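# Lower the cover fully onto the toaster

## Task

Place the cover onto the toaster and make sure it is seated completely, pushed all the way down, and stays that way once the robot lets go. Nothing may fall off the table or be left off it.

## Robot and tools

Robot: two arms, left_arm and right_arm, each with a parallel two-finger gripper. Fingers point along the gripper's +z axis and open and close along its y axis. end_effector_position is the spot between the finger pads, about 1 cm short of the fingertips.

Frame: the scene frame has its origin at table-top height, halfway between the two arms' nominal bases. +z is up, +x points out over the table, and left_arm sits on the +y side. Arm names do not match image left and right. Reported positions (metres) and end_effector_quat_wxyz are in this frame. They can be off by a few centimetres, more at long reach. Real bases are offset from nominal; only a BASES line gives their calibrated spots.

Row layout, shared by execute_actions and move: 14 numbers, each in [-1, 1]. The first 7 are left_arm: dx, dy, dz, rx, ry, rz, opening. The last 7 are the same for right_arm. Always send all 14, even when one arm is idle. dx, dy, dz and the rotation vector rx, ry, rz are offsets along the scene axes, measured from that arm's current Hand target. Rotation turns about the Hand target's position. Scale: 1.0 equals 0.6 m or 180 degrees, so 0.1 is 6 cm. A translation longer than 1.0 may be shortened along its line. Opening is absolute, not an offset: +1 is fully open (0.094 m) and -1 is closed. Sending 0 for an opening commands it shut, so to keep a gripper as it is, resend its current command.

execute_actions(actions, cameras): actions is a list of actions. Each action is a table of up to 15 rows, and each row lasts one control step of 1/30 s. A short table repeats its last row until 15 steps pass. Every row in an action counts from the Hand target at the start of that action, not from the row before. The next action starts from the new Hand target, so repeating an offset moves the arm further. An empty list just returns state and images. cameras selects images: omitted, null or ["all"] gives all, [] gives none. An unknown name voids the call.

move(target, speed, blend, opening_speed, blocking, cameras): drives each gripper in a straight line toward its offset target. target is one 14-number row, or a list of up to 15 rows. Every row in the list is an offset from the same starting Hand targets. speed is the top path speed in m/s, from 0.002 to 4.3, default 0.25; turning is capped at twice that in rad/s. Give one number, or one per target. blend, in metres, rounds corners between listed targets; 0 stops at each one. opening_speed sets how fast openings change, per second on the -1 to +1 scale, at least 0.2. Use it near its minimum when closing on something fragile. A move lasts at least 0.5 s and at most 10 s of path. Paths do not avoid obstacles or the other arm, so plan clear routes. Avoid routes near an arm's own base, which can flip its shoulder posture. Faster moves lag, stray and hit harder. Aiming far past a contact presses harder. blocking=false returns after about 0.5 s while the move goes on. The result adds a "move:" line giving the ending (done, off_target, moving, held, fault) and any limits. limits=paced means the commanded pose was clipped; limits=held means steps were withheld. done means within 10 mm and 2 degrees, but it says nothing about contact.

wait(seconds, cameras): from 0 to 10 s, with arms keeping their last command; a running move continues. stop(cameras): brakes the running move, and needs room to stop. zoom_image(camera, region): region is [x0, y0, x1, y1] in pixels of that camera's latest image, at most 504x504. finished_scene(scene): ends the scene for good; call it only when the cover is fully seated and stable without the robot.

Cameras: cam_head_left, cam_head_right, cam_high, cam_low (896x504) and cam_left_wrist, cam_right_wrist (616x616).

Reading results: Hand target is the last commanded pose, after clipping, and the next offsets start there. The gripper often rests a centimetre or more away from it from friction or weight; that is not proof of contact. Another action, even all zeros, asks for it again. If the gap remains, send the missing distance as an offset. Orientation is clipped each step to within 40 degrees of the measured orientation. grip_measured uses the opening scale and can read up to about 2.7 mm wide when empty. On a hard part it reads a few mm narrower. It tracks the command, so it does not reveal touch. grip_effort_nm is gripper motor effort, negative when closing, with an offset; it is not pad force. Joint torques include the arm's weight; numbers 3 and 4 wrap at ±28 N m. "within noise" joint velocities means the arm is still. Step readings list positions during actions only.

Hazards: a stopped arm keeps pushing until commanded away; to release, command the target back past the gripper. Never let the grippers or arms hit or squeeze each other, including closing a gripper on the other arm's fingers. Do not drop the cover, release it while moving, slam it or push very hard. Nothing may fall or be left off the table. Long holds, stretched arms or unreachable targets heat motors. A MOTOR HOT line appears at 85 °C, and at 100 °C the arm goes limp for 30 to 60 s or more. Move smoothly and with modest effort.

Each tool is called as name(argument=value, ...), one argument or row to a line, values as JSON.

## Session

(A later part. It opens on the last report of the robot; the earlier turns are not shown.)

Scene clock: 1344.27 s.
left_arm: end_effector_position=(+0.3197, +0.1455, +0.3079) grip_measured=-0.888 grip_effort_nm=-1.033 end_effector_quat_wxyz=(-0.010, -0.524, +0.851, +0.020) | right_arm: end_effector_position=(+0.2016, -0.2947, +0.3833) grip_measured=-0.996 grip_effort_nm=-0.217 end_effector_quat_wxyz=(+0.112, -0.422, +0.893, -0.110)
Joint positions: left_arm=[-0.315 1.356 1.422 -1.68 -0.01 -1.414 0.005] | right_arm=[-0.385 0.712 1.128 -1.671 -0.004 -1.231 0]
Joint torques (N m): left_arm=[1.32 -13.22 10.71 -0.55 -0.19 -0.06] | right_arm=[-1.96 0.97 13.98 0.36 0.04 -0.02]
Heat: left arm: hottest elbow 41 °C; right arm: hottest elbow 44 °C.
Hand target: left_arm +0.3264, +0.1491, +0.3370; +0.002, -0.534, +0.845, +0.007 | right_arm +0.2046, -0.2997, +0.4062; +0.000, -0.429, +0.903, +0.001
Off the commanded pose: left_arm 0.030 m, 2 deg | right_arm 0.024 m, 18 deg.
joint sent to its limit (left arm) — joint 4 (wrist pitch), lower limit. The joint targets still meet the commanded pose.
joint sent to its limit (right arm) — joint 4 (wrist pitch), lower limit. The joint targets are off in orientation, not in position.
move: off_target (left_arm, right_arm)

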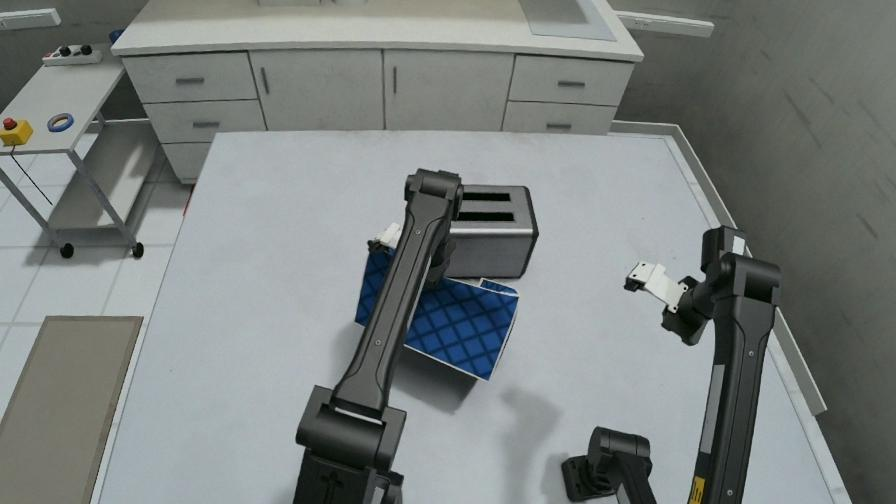

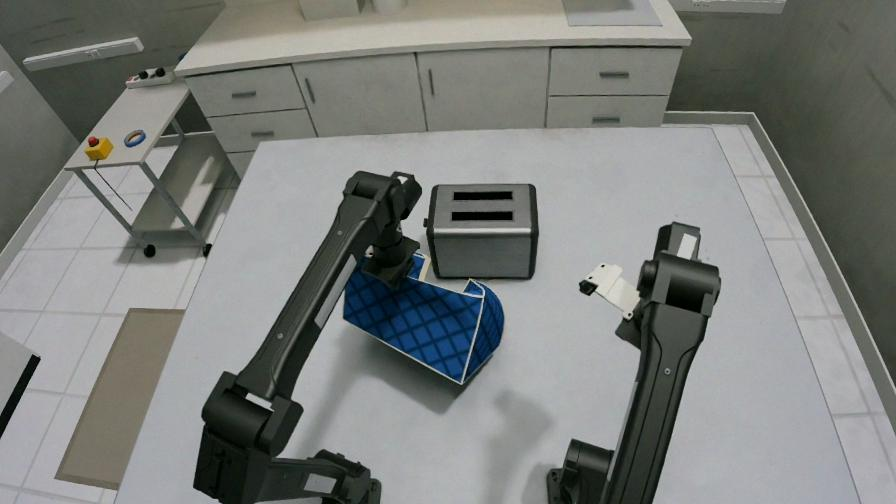

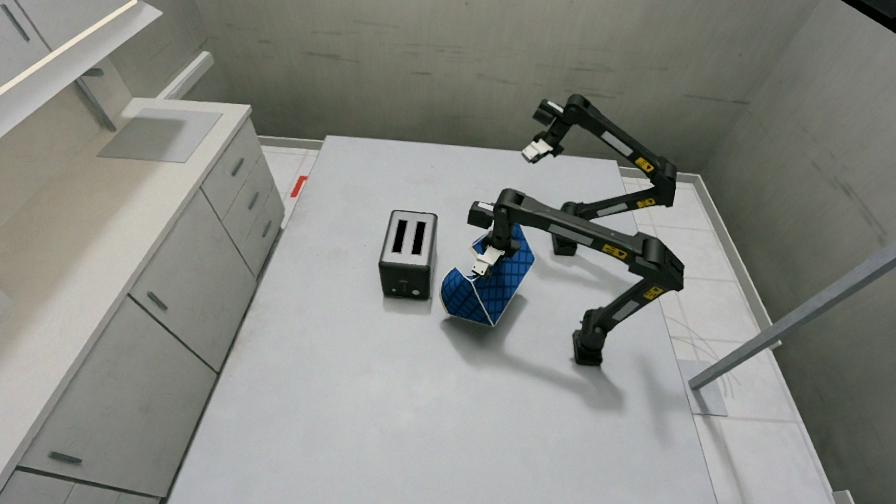

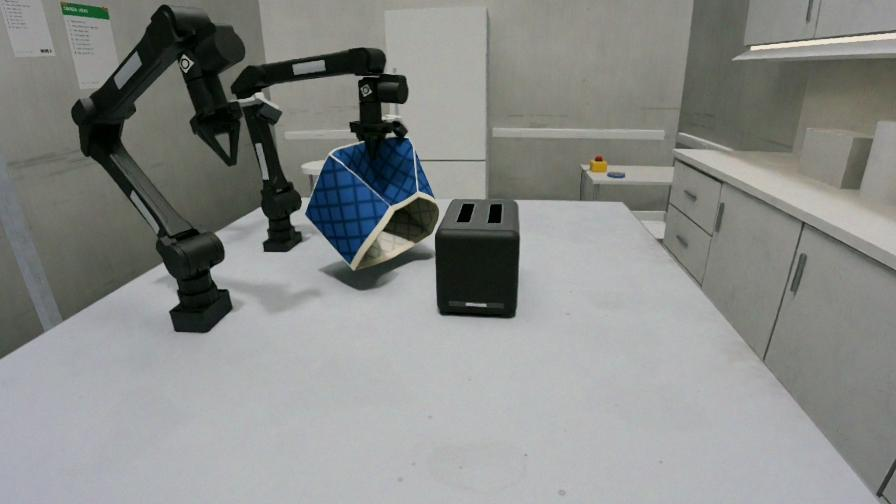

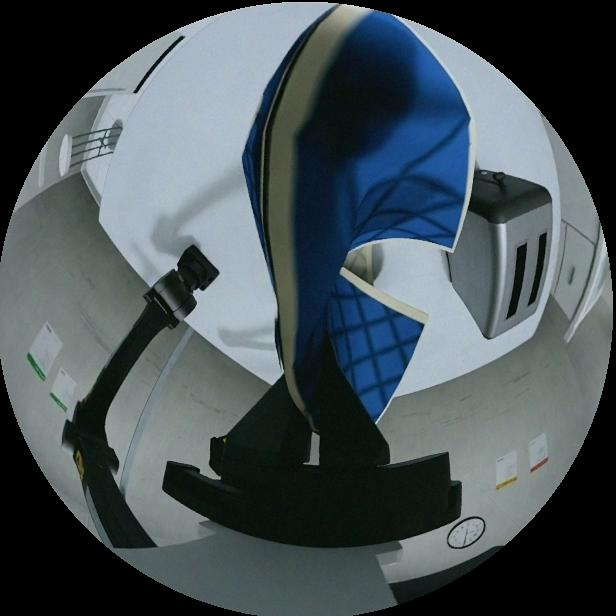

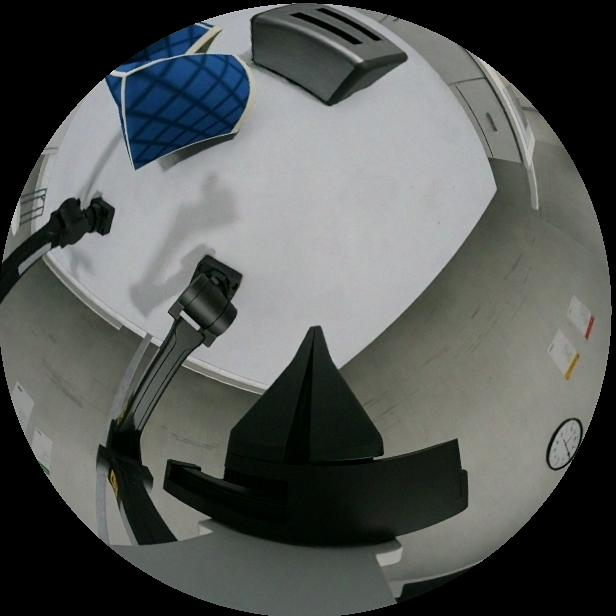

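move(
  target=[
    [0,0,0,0,0,0,-1,0.04,0.34,-0.1,0,0,-0.34,1],
  ],
  speed=0.3,
)

Scene clock: 1359.37 s.
left_arm: end_effector_position=(+0.3195, +0.1455, +0.3083) grip_measured=-0.888 grip_effort_nm=-1.023 end_effector_quat_wxyz=(-0.010, -0.525, +0.851, +0.019) | right_arm: end_effector_position=(+0.2264, -0.1019, +0.3359) grip_measured=+0.998 grip_effort_nm=0.085 end_effector_quat_wxyz=(+0.036, +0.088, +0.995, +0.023)
Joint positions: left_arm=[-0.315 1.355 1.422 -1.68 -0.01 -1.416 0.005] | right_arm=[0.481 0.941 1.128 -1.671 0.003 0.695 0.094]
Joint torques (N m): left_arm=[0.91 -13.1 10.78 -0.49 -0.18 -0.03] | right_arm=[0.26 -1.85 11.82 0.05 -0.05 0.3]
Heat: left arm: hottest elbow 43 °C; right arm: hottest elbow 43 °C.
Hand target: left_arm +0.3264, +0.1490, +0.3370; +0.002, -0.534, +0.845, +0.007 | right_arm +0.2287, -0.0957, +0.3462; +0.000, +0.090, +0.996, +0.001
Off the commanded pose: left_arm 0.030 m, 2 deg | right_arm 0.012 m, 5 deg.
joint sent to its limit (left arm) — joint 4 (wrist pitch), lower limit. The joint targets still meet the commanded pose.
joint sent to its limit (right arm) — joint 4 (wrist pitch), lower limit. The joint targets are off in orientation, not in position.
move: off_target (left_arm, right_arm)

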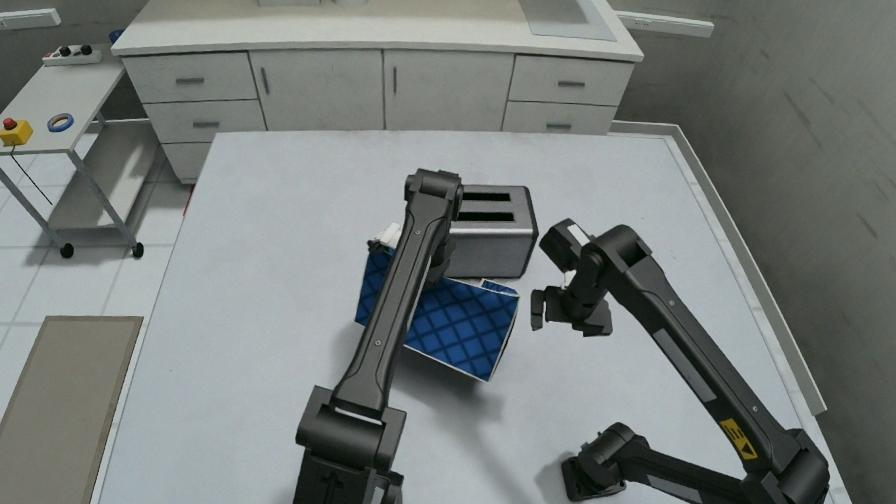

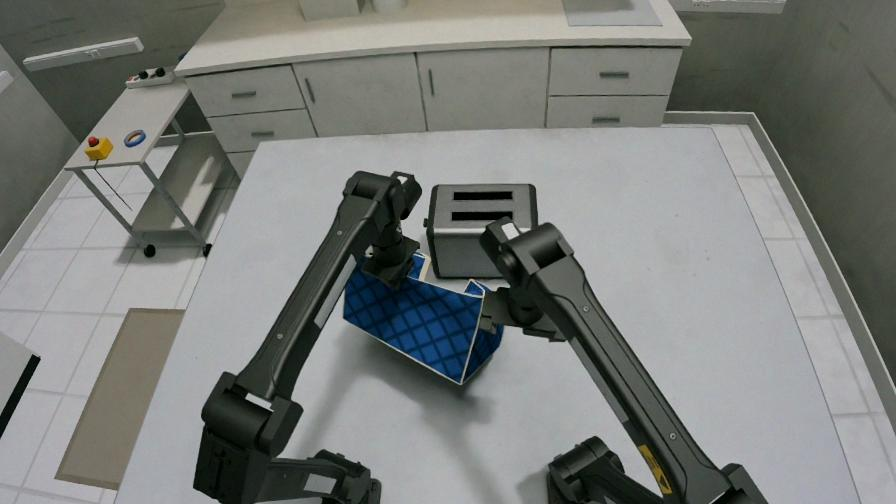

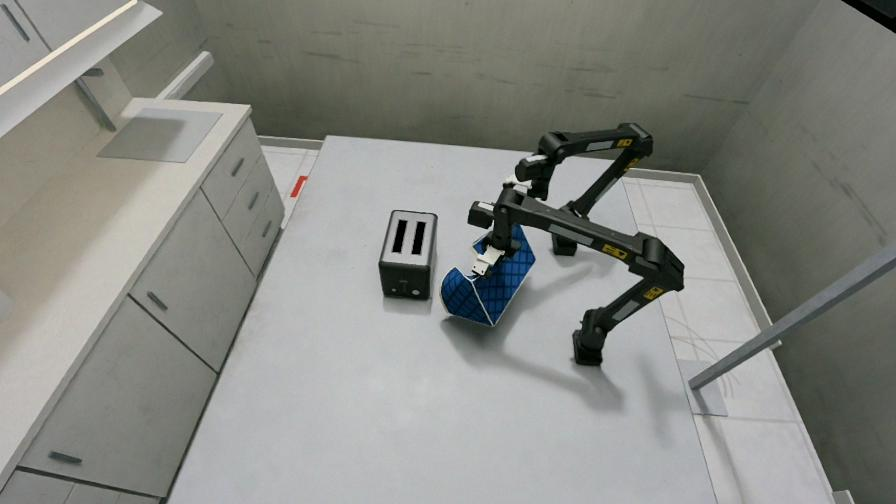

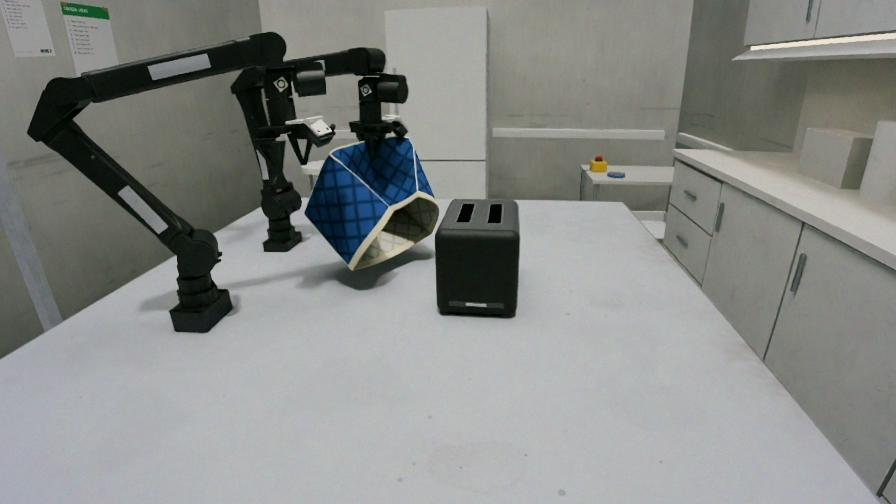

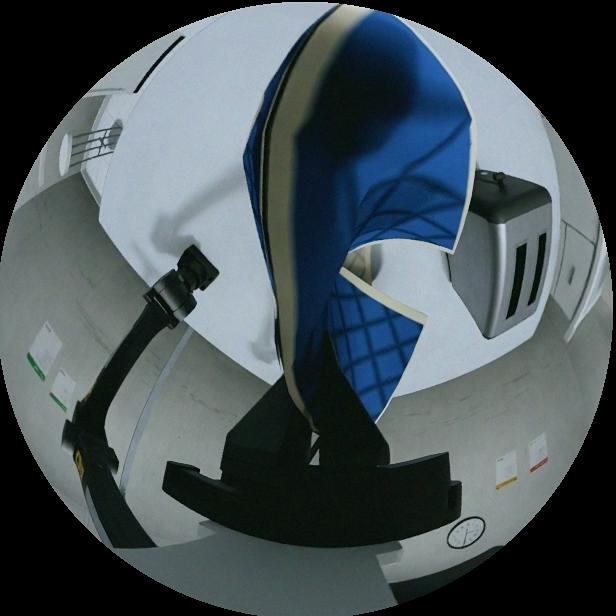

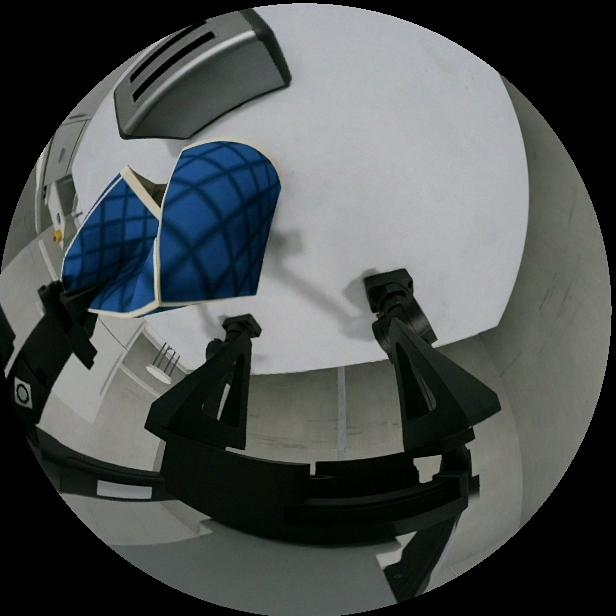

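move(
  target=[
    [0,0,0,0,0,0,-1,-0.03,0.09,-0.03,0,0,0,1],
  ],
  speed=0.2,
  cameras=["cam_right_wrist","cam_head_right","cam_low"],
)

zoom_image(
  camera="cam_low",
  region=[230, 100, 500, 300],
)

zoom_image(
  camera="cam_head_right",
  region=[320, 220, 560, 410],
)

Scene clock: 1378.70 s.
left_arm: end_effector_position=(+0.3196, +0.1456, +0.3083) grip_measured=-0.888 grip_effort_nm=-1.023 end_effector_quat_wxyz=(-0.010, -0.525, +0.851, +0.019) | right_arm: end_effector_position=(+0.2068, -0.0499, +0.3151) grip_measured=+0.998 grip_effort_nm=0.090 end_effector_quat_wxyz=(+0.000, +0.088, +0.996, -0.001)
Joint positions: left_arm=[-0.315 1.355 1.422 -1.68 -0.01 -1.416 0.005] | right_arm=[0.688 1.029 1.128 -1.671 0 0.901 0.094]
Joint torques (N m): left_arm=[0.91 -13.16 10.63 -0.49 -0.2 -0.04] | right_arm=[0.15 -2.9 12.66 -0.12 0.06 0.31]
Heat: left arm: hottest elbow 45 °C; right arm: hottest elbow 42 °C.
Hand target: left_arm +0.3264, +0.1491, +0.3370; +0.003, -0.534, +0.845, +0.007 | right_arm +0.2106, -0.0417, +0.3282; +0.000, +0.090, +0.996, +0.001
Off the commanded pose: left_arm 0.030 m, 2 deg | right_arm 0.016 m, 0 deg.
joint sent to its limit (left arm) — joint 4 (wrist pitch), lower limit. The joint targets still meet the commanded pose.
joint sent to its limit (right arm) — joint 4 (wrist pitch), lower limit. The joint targets still meet the commanded pose.
move: off_target (left_arm, right_arm)
Images, in order (width x height): cam_head_right 896x504, cam_low 896x504, cam_right_wrist 616x616.

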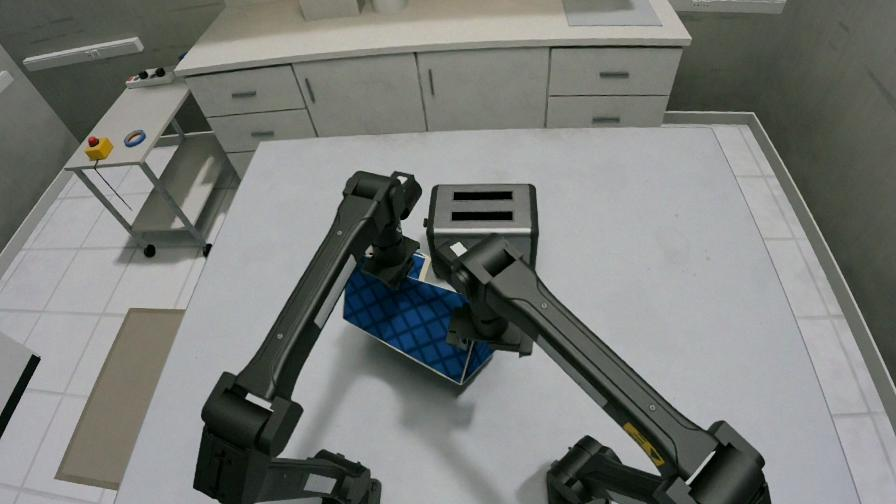

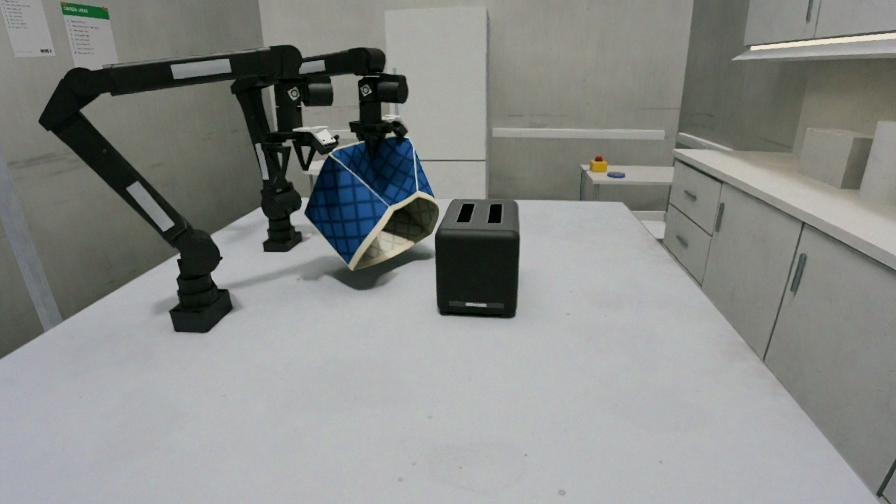

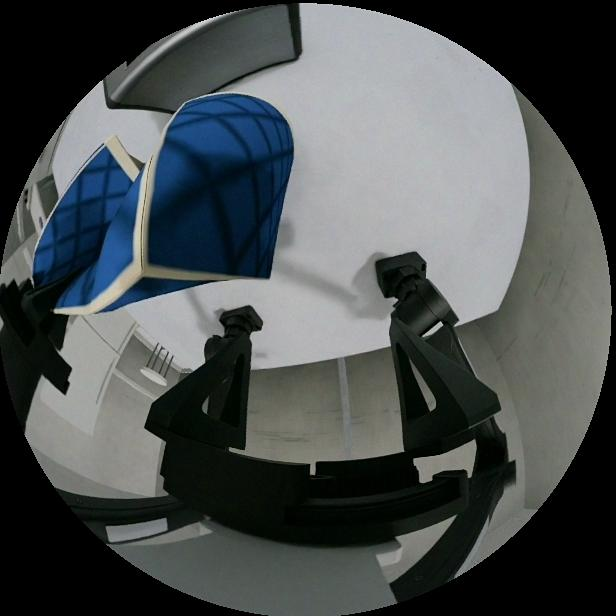

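Scaled by 1.867.

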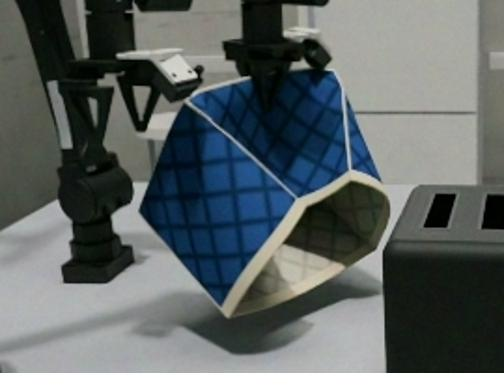

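Scaled by 2.100.

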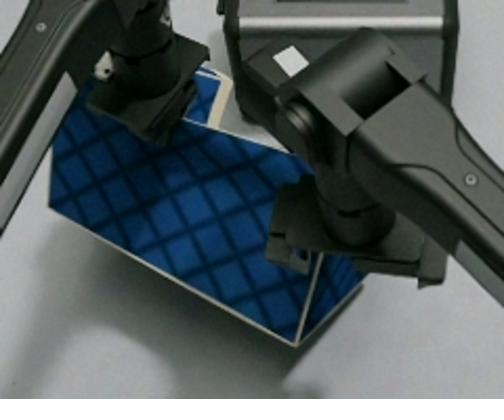

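move(
  target=[
    [0,0,0,0,0,0,-1,0,0.06,0,0,0,0.5,1],
  ],
  speed=0.3,
  cameras=["cam_right_wrist","cam_head_right","cam_low"],
)

zoom_image(
  camera="cam_low",
  region=[230, 100, 500, 300],
)

Scene clock: 1389.33 s.
left_arm: end_effector_position=(+0.3183, +0.1463, +0.3083) grip_measured=-0.888 grip_effort_nm=-1.023 end_effector_quat_wxyz=(-0.011, -0.525, +0.851, +0.022) | right_arm: end_effector_position=(+0.2058, -0.0195, +0.3147) grip_measured=+0.998 grip_effort_nm=0.090 end_effector_quat_wxyz=(-0.013, -0.621, +0.784, -0.004)
Joint positions: left_arm=[-0.315 1.355 1.422 -1.685 -0.012 -1.416 0.005] | right_arm=[0.773 1.099 1.174 -1.671 0.004 -0.531 0.094]
Joint torques (N m): left_arm=[1.08 -12.69 10.71 -0.17 -0.12 -0.06] | right_arm=[0.32 -3.25 13.44 -0.05 -0.23 -0.24]
Heat: left arm: hottest elbow 45 °C; right arm: hottest elbow 42 °C.
Hand target: left_arm +0.3263, +0.1491, +0.3370; +0.002, -0.534, +0.845, +0.007 | right_arm +0.2106, -0.0057, +0.3282; +0.000, -0.641, +0.768, +0.001
Off the commanded pose: left_arm 0.030 m, 3 deg | right_arm 0.020 m, 3 deg.
joint sent to its limit (left arm) — joint 4 (wrist pitch), lower limit. The joint targets still meet the commanded pose.
move: off_target (left_arm, right_arm)
Images, in order (width x height): cam_head_right 896x504, cam_low 896x504, cam_right_wrist 616x616.

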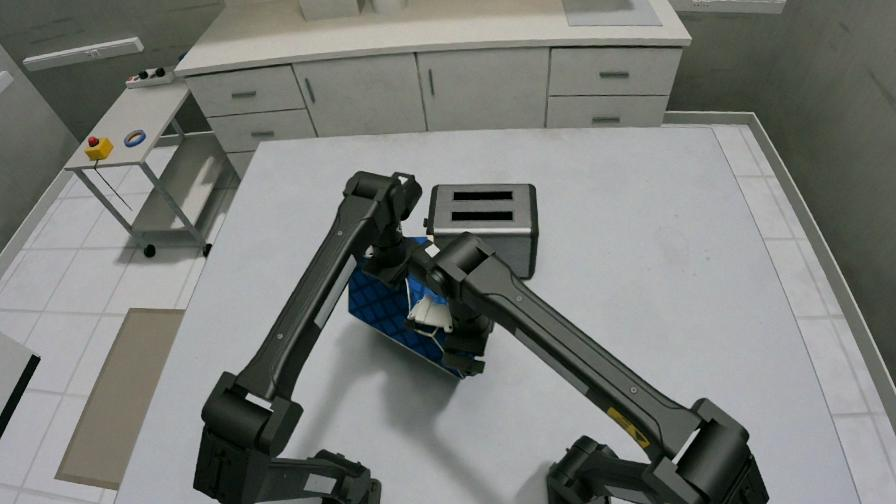

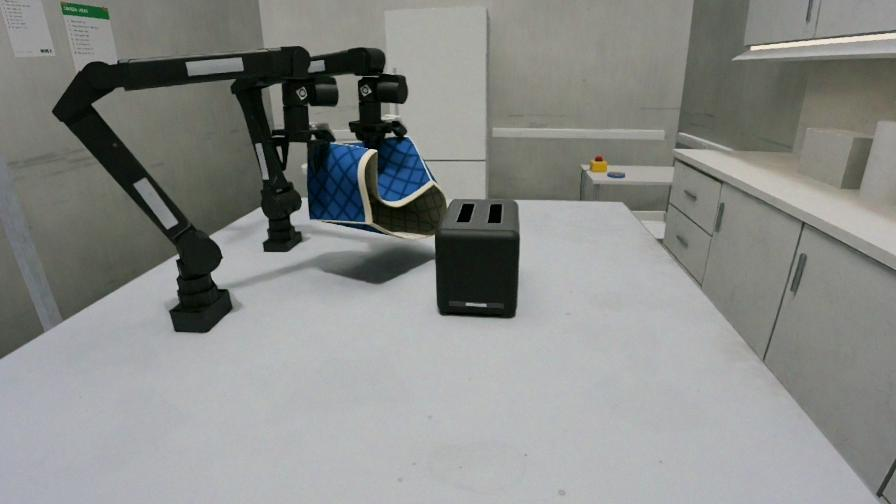

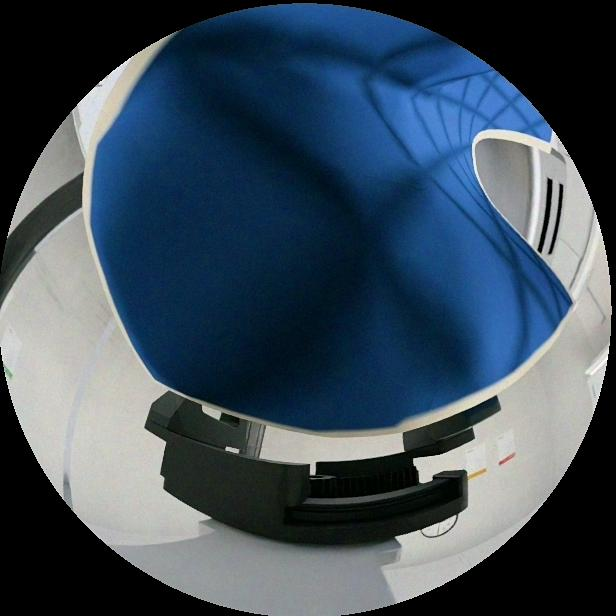

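Scaled by 1.867.

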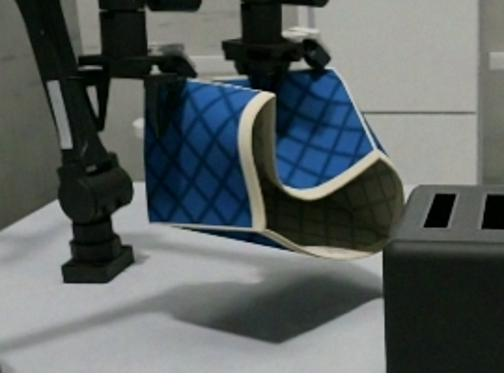

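move(
  target=[
    [0,0,0,0,0,0,-1,0,-0.08,0.05,0,0,0,1],
  ],
  speed=0.15,
  cameras=["cam_right_wrist","cam_head_right","cam_low"],
)

zoom_image(
  camera="cam_low",
  region=[230, 100, 500, 300],
)

Scene clock: 1395.47 s.
left_arm: end_effector_position=(+0.3182, +0.1463, +0.3092) grip_measured=-0.888 grip_effort_nm=-1.023 end_effector_quat_wxyz=(-0.010, -0.525, +0.851, +0.021) | right_arm: end_effector_position=(+0.2074, -0.0530, +0.3477) grip_measured=+0.998 grip_effort_nm=0.090 end_effector_quat_wxyz=(+0.052, -0.638, +0.769, +0.000)
Joint positions: left_arm=[-0.315 1.353 1.422 -1.685 -0.012 -1.416 0.005] | right_arm=[0.678 0.969 1.174 -1.671 0.001 -0.67 0.094]
Joint torques (N m): left_arm=[1.03 -13.45 10.71 -0.28 -0.13 -0.05] | right_arm=[-1.85 -3.19 11.32 0.09 -0.16 -0.06]
Heat: left arm: hottest elbow 45 °C; right arm: hottest elbow 42 °C.
Hand target: left_arm +0.3264, +0.1491, +0.3371; +0.002, -0.534, +0.845, +0.007 | right_arm +0.2107, -0.0536, +0.3582; +0.000, -0.641, +0.768, +0.001
Off the commanded pose: left_arm 0.029 m, 3 deg | right_arm 0.011 m, 6 deg.
joint sent to its limit (left arm) — joint 4 (wrist pitch), lower limit. The joint targets still meet the commanded pose.
joint sent to its limit (right arm) — joint 4 (wrist pitch), lower limit. The joint targets are off in orientation, not in position.
move: off_target (left_arm, right_arm)
Images, in order (width x height): cam_head_right 896x504, cam_low 896x504, cam_right_wrist 616x616.

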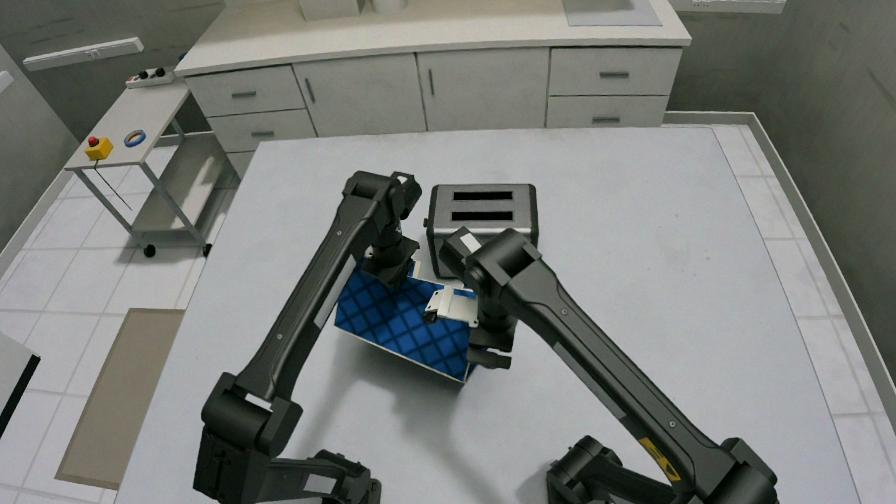

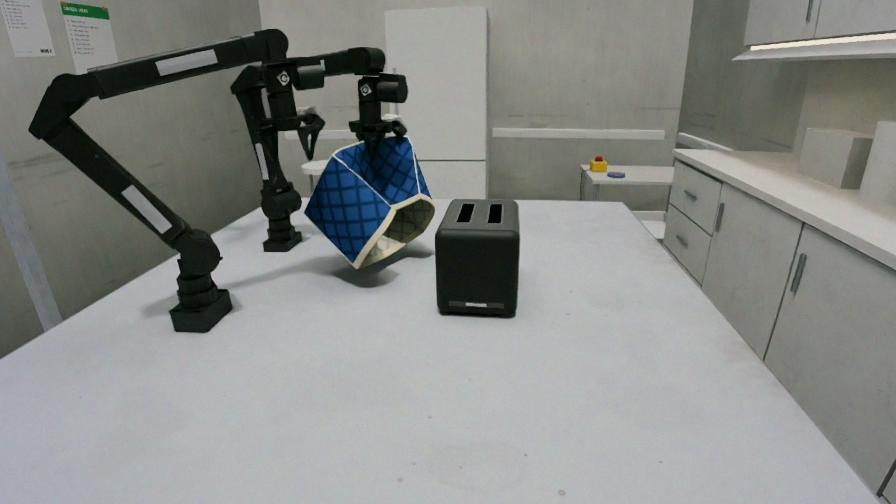

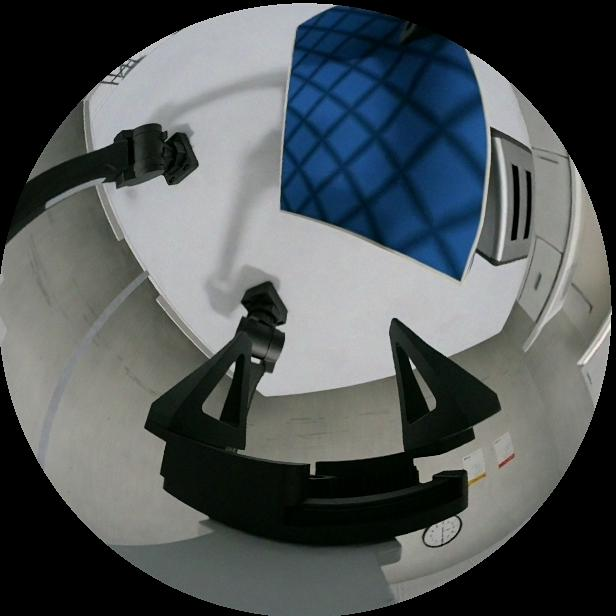

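Scaled by 1.867.

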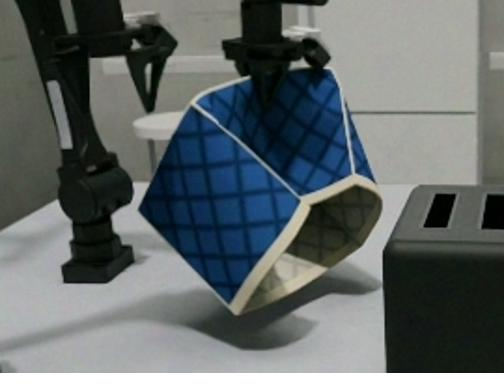

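move(
  target=[
    [0,0,0,0,0,0,-1,-0.05,0.04,-0.08,0,0,-0.31,1],
    [0,0,0,0,0,0,-1,-0.045,0.115,-0.14,0,0,-0.31,1],
  ],
  speed=0.2,
  cameras=["cam_right_wrist","cam_head_right","cam_low"],
)

zoom_image(
  camera="cam_low",
  region=[230, 100, 500, 300],
)

Scene clock: 1412.37 s.
left_arm: end_effector_position=(+0.3182, +0.1463, +0.3092) grip_measured=-0.888 grip_effort_nm=-1.023 end_effector_quat_wxyz=(-0.010, -0.525, +0.851, +0.021) | right_arm: end_effector_position=(+0.1859, +0.0117, +0.2802) grip_measured=+0.998 grip_effort_nm=0.090 end_effector_quat_wxyz=(+0.004, -0.209, +0.978, +0.003)
Joint positions: left_arm=[-0.315 1.353 1.422 -1.685 -0.012 -1.417 0.005] | right_arm=[0.892 1.102 1.085 -1.543 0.001 0.508 0.094]
Joint torques (N m): left_arm=[0.73 -13.27 10.65 -0.25 -0.12 -0.02] | right_arm=[0.03 -3.96 8.51 0.49 0.02 0.32]
Heat: left arm: hottest elbow 45 °C; right arm: hottest elbow 40 °C.
Hand target: left_arm +0.3264, +0.1491, +0.3371; +0.002, -0.535, +0.845, +0.007 | right_arm +0.1837, +0.0154, +0.2743; +0.000, -0.207, +0.978, +0.001
Off the commanded pose: left_arm 0.029 m, 3 deg | right_arm 0.007 m, 1 deg.
joint sent to its limit (left arm) — joint 4 (wrist pitch), lower limit. The joint targets still meet the commanded pose.
move: off_target (left_arm)
Images, in order (width x height): cam_head_right 896x504, cam_low 896x504, cam_right_wrist 616x616.

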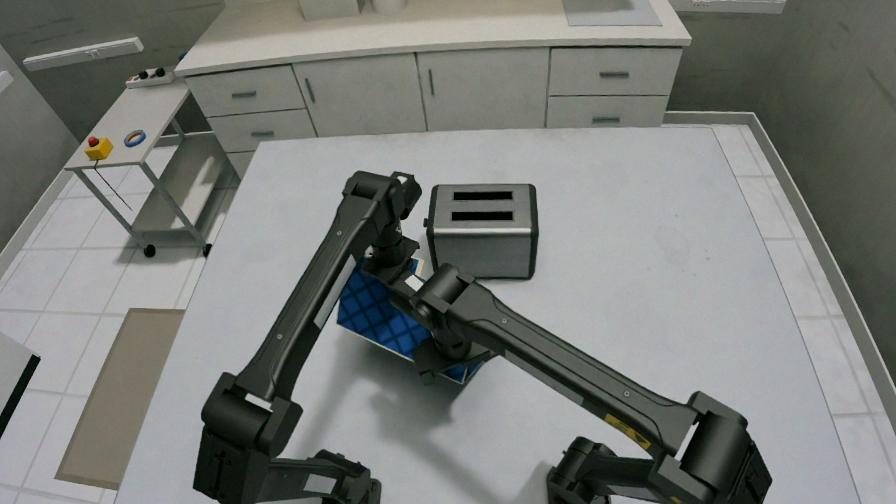

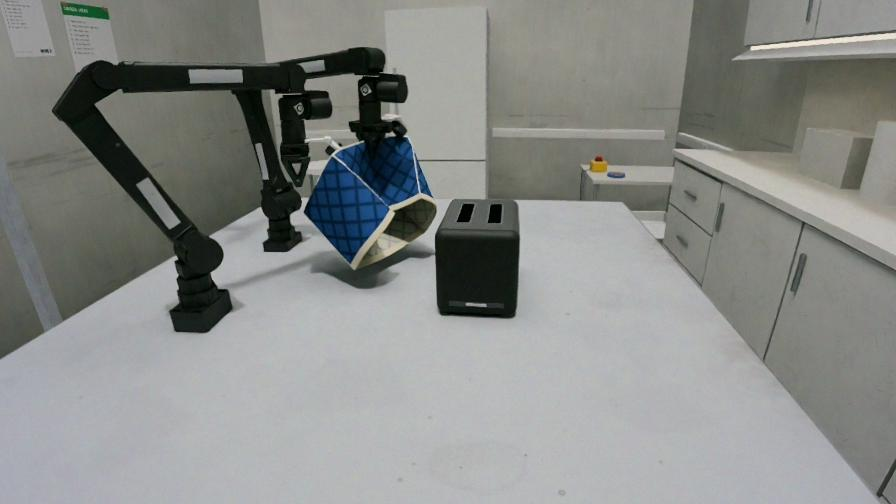

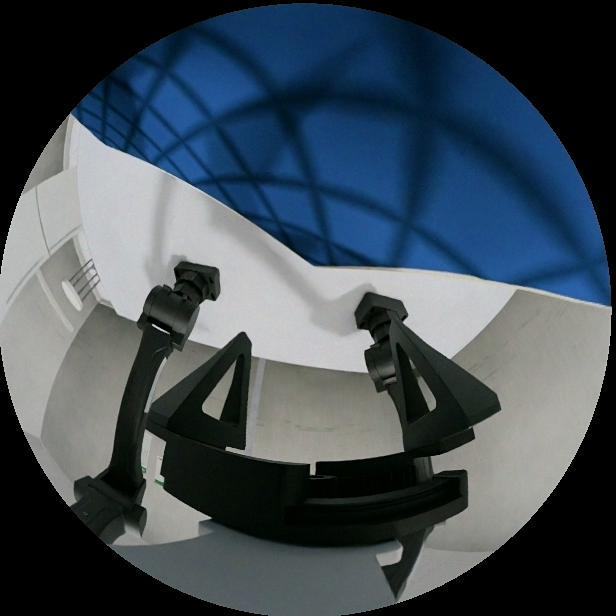

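Scaled by 1.867.

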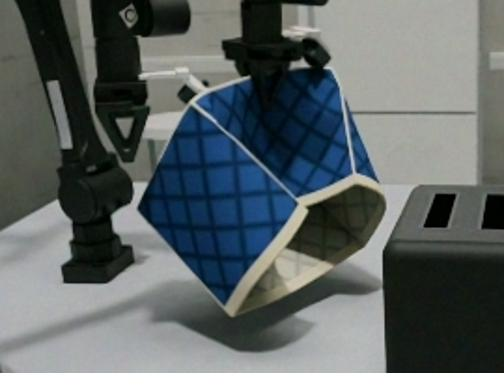

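move(
  target=[
    [0,0,0,0,0,0,-1,-0.04,-0.25,0.05,0,0,0,-1],
    [0,0,0,0,0,0,-1,0.1,-0.45,0.05,0,0,0,-1],
  ],
  speed=0.3,
  cameras=[],
)

move(
  target=[
    [0.0,0,0.12,0,-0.05,0.14,-1,0,0,0,0,0,0,-1],
  ],
  speed=0.2,
)

zoom_image(
  camera="cam_low",
  region=[230, 60, 550, 340],
)

Scene clock: 1431.00 s.
left_arm: end_effector_position=(+0.3182, +0.1463, +0.3092) grip_measured=-0.888 grip_effort_nm=-1.023 end_effector_quat_wxyz=(-0.010, -0.525, +0.851, +0.021) | right_arm: end_effector_position=(+0.2301, -0.2504, +0.2855) grip_measured=-0.996 grip_effort_nm=-0.232 end_effector_quat_wxyz=(-0.020, -0.206, +0.978, +0.005)
Joint positions: left_arm=[-0.315 1.353 1.422 -1.685 -0.012 -1.417 0.005] | right_arm=[-0.147 0.935 0.994 -1.669 0.003 -0.524 0]
Joint torques (N m): left_arm=[0.91 -13.04 10.69 -0.28 -0.14 -0.01] | right_arm=[-2.02 -1.55 14.02 0.01 -0.15 -0.04]
Heat: left arm: hottest elbow 45 °C; right arm: hottest elbow 38 °C.
Hand target: left_arm +0.3264, +0.1491, +0.3371; +0.002, -0.534, +0.845, +0.007 | right_arm +0.2437, -0.2546, +0.3042; +0.000, -0.207, +0.978, +0.001
Off the commanded pose: left_arm 0.029 m, 3 deg | right_arm 0.024 m, 2 deg.
joint sent to its limit (left arm) — joint 4 (wrist pitch), lower limit. The joint targets still meet the commanded pose.
move: off_target (left_arm, right_arm)
No camera images: "cameras" was empty.

Scene clock: 1433.03 s.
left_arm: end_effector_position=(+0.3257, +0.1555, +0.3807) grip_measured=-0.889 grip_effort_nm=-1.023 end_effector_quat_wxyz=(-0.071, +0.703, -0.706, +0.044) | right_arm: end_effector_position=(+0.2300, -0.2505, +0.2855) grip_measured=-0.996 grip_effort_nm=-0.227 end_effector_quat_wxyz=(-0.020, -0.206, +0.978, +0.005)
Joint positions: left_arm=[-0.32 1.274 1.532 -1.685 -0.085 -1.876 0.005] | right_arm=[-0.147 0.935 0.994 -1.669 0.003 -0.526 0]
Joint torques (N m): left_arm=[-1.44 -11.22 10.78 -0.02 -0.25 -0.01] | right_arm=[-2.02 -1.55 14.02 -0.01 -0.15 -0.05]
Heat: left arm: hottest elbow 45 °C; right arm: hottest elbow 38 °C.
Hand target: left_arm +0.3264, +0.1491, +0.4090; -0.067, +0.705, -0.706, +0.035 | right_arm +0.2437, -0.2547, +0.3042; +0.000, -0.207, +0.978, +0.001
Off the commanded pose: left_arm 0.029 m, 1 deg | right_arm 0.023 m, 2 deg.
joint sent to its limit (left arm) — joint 4 (wrist pitch), lower limit. The joint targets are off in orientation, not in position.
move: off_target (left_arm, right_arm)

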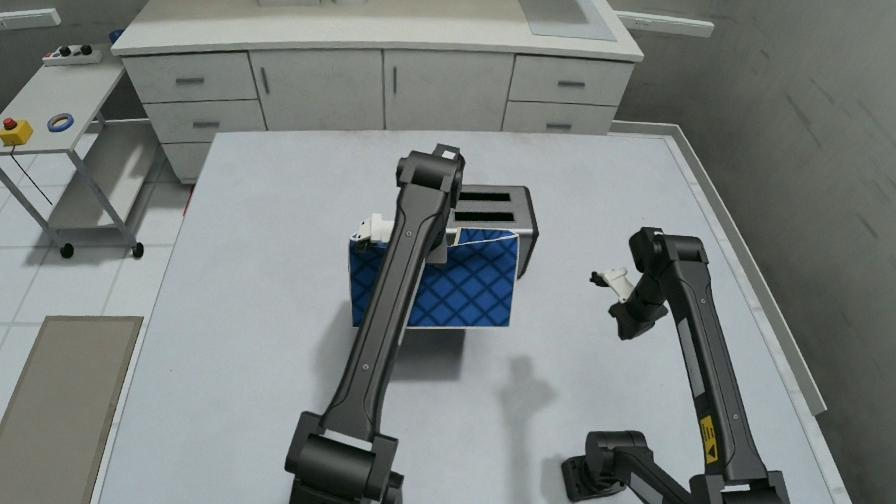

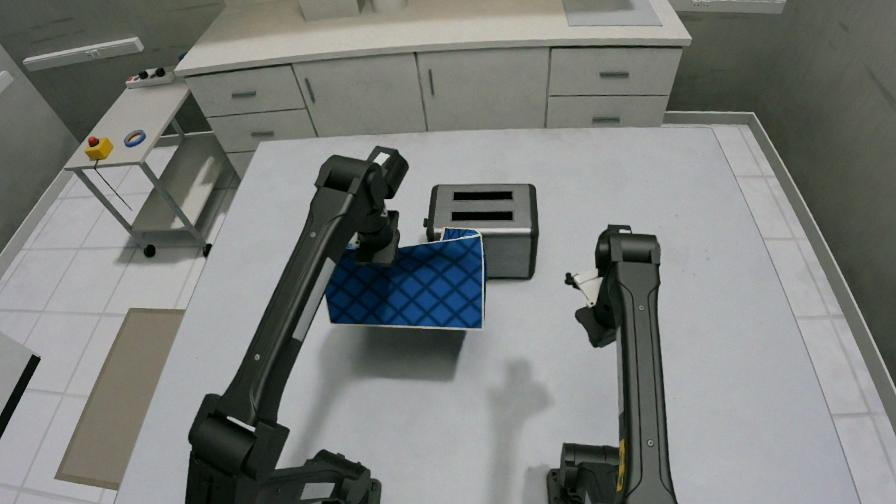

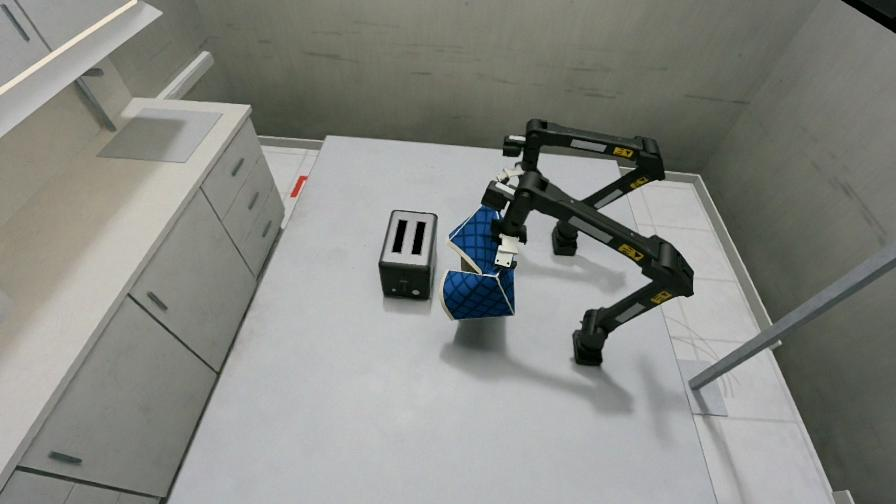

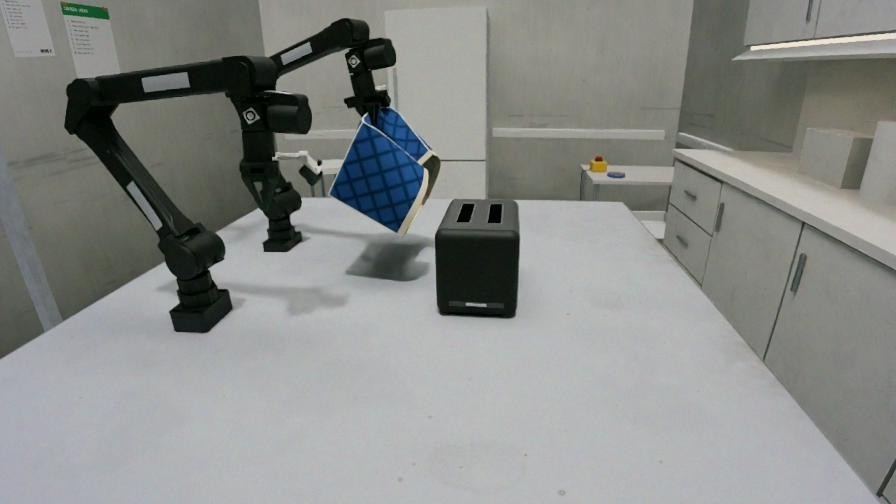

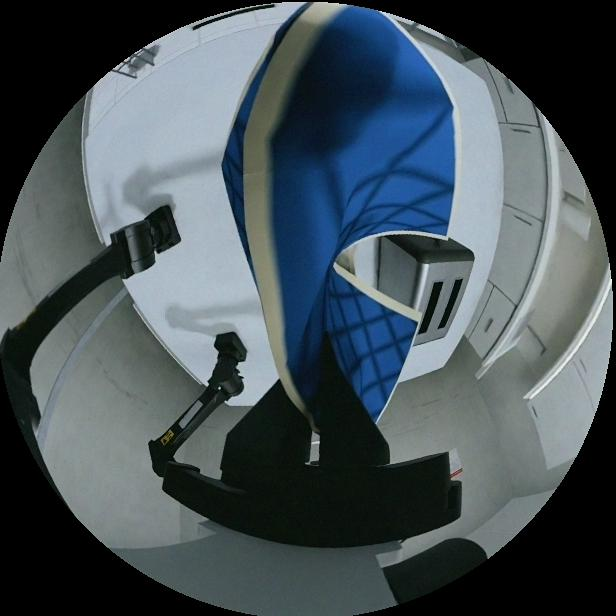

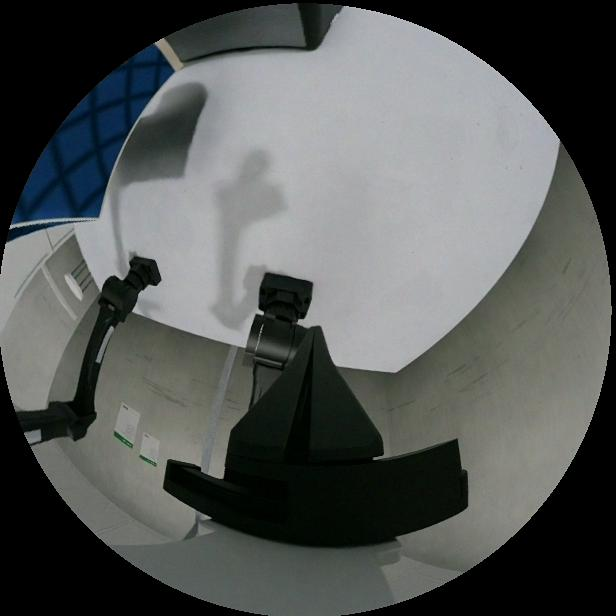

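Scaled by 1.575.

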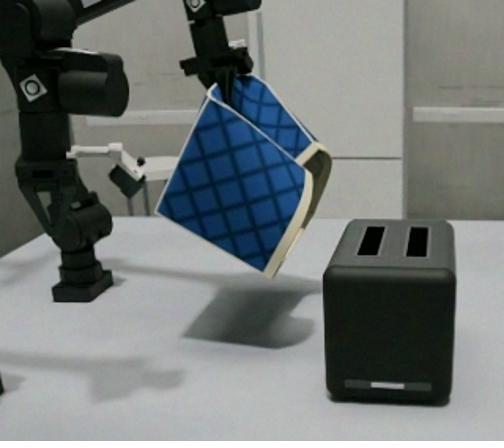

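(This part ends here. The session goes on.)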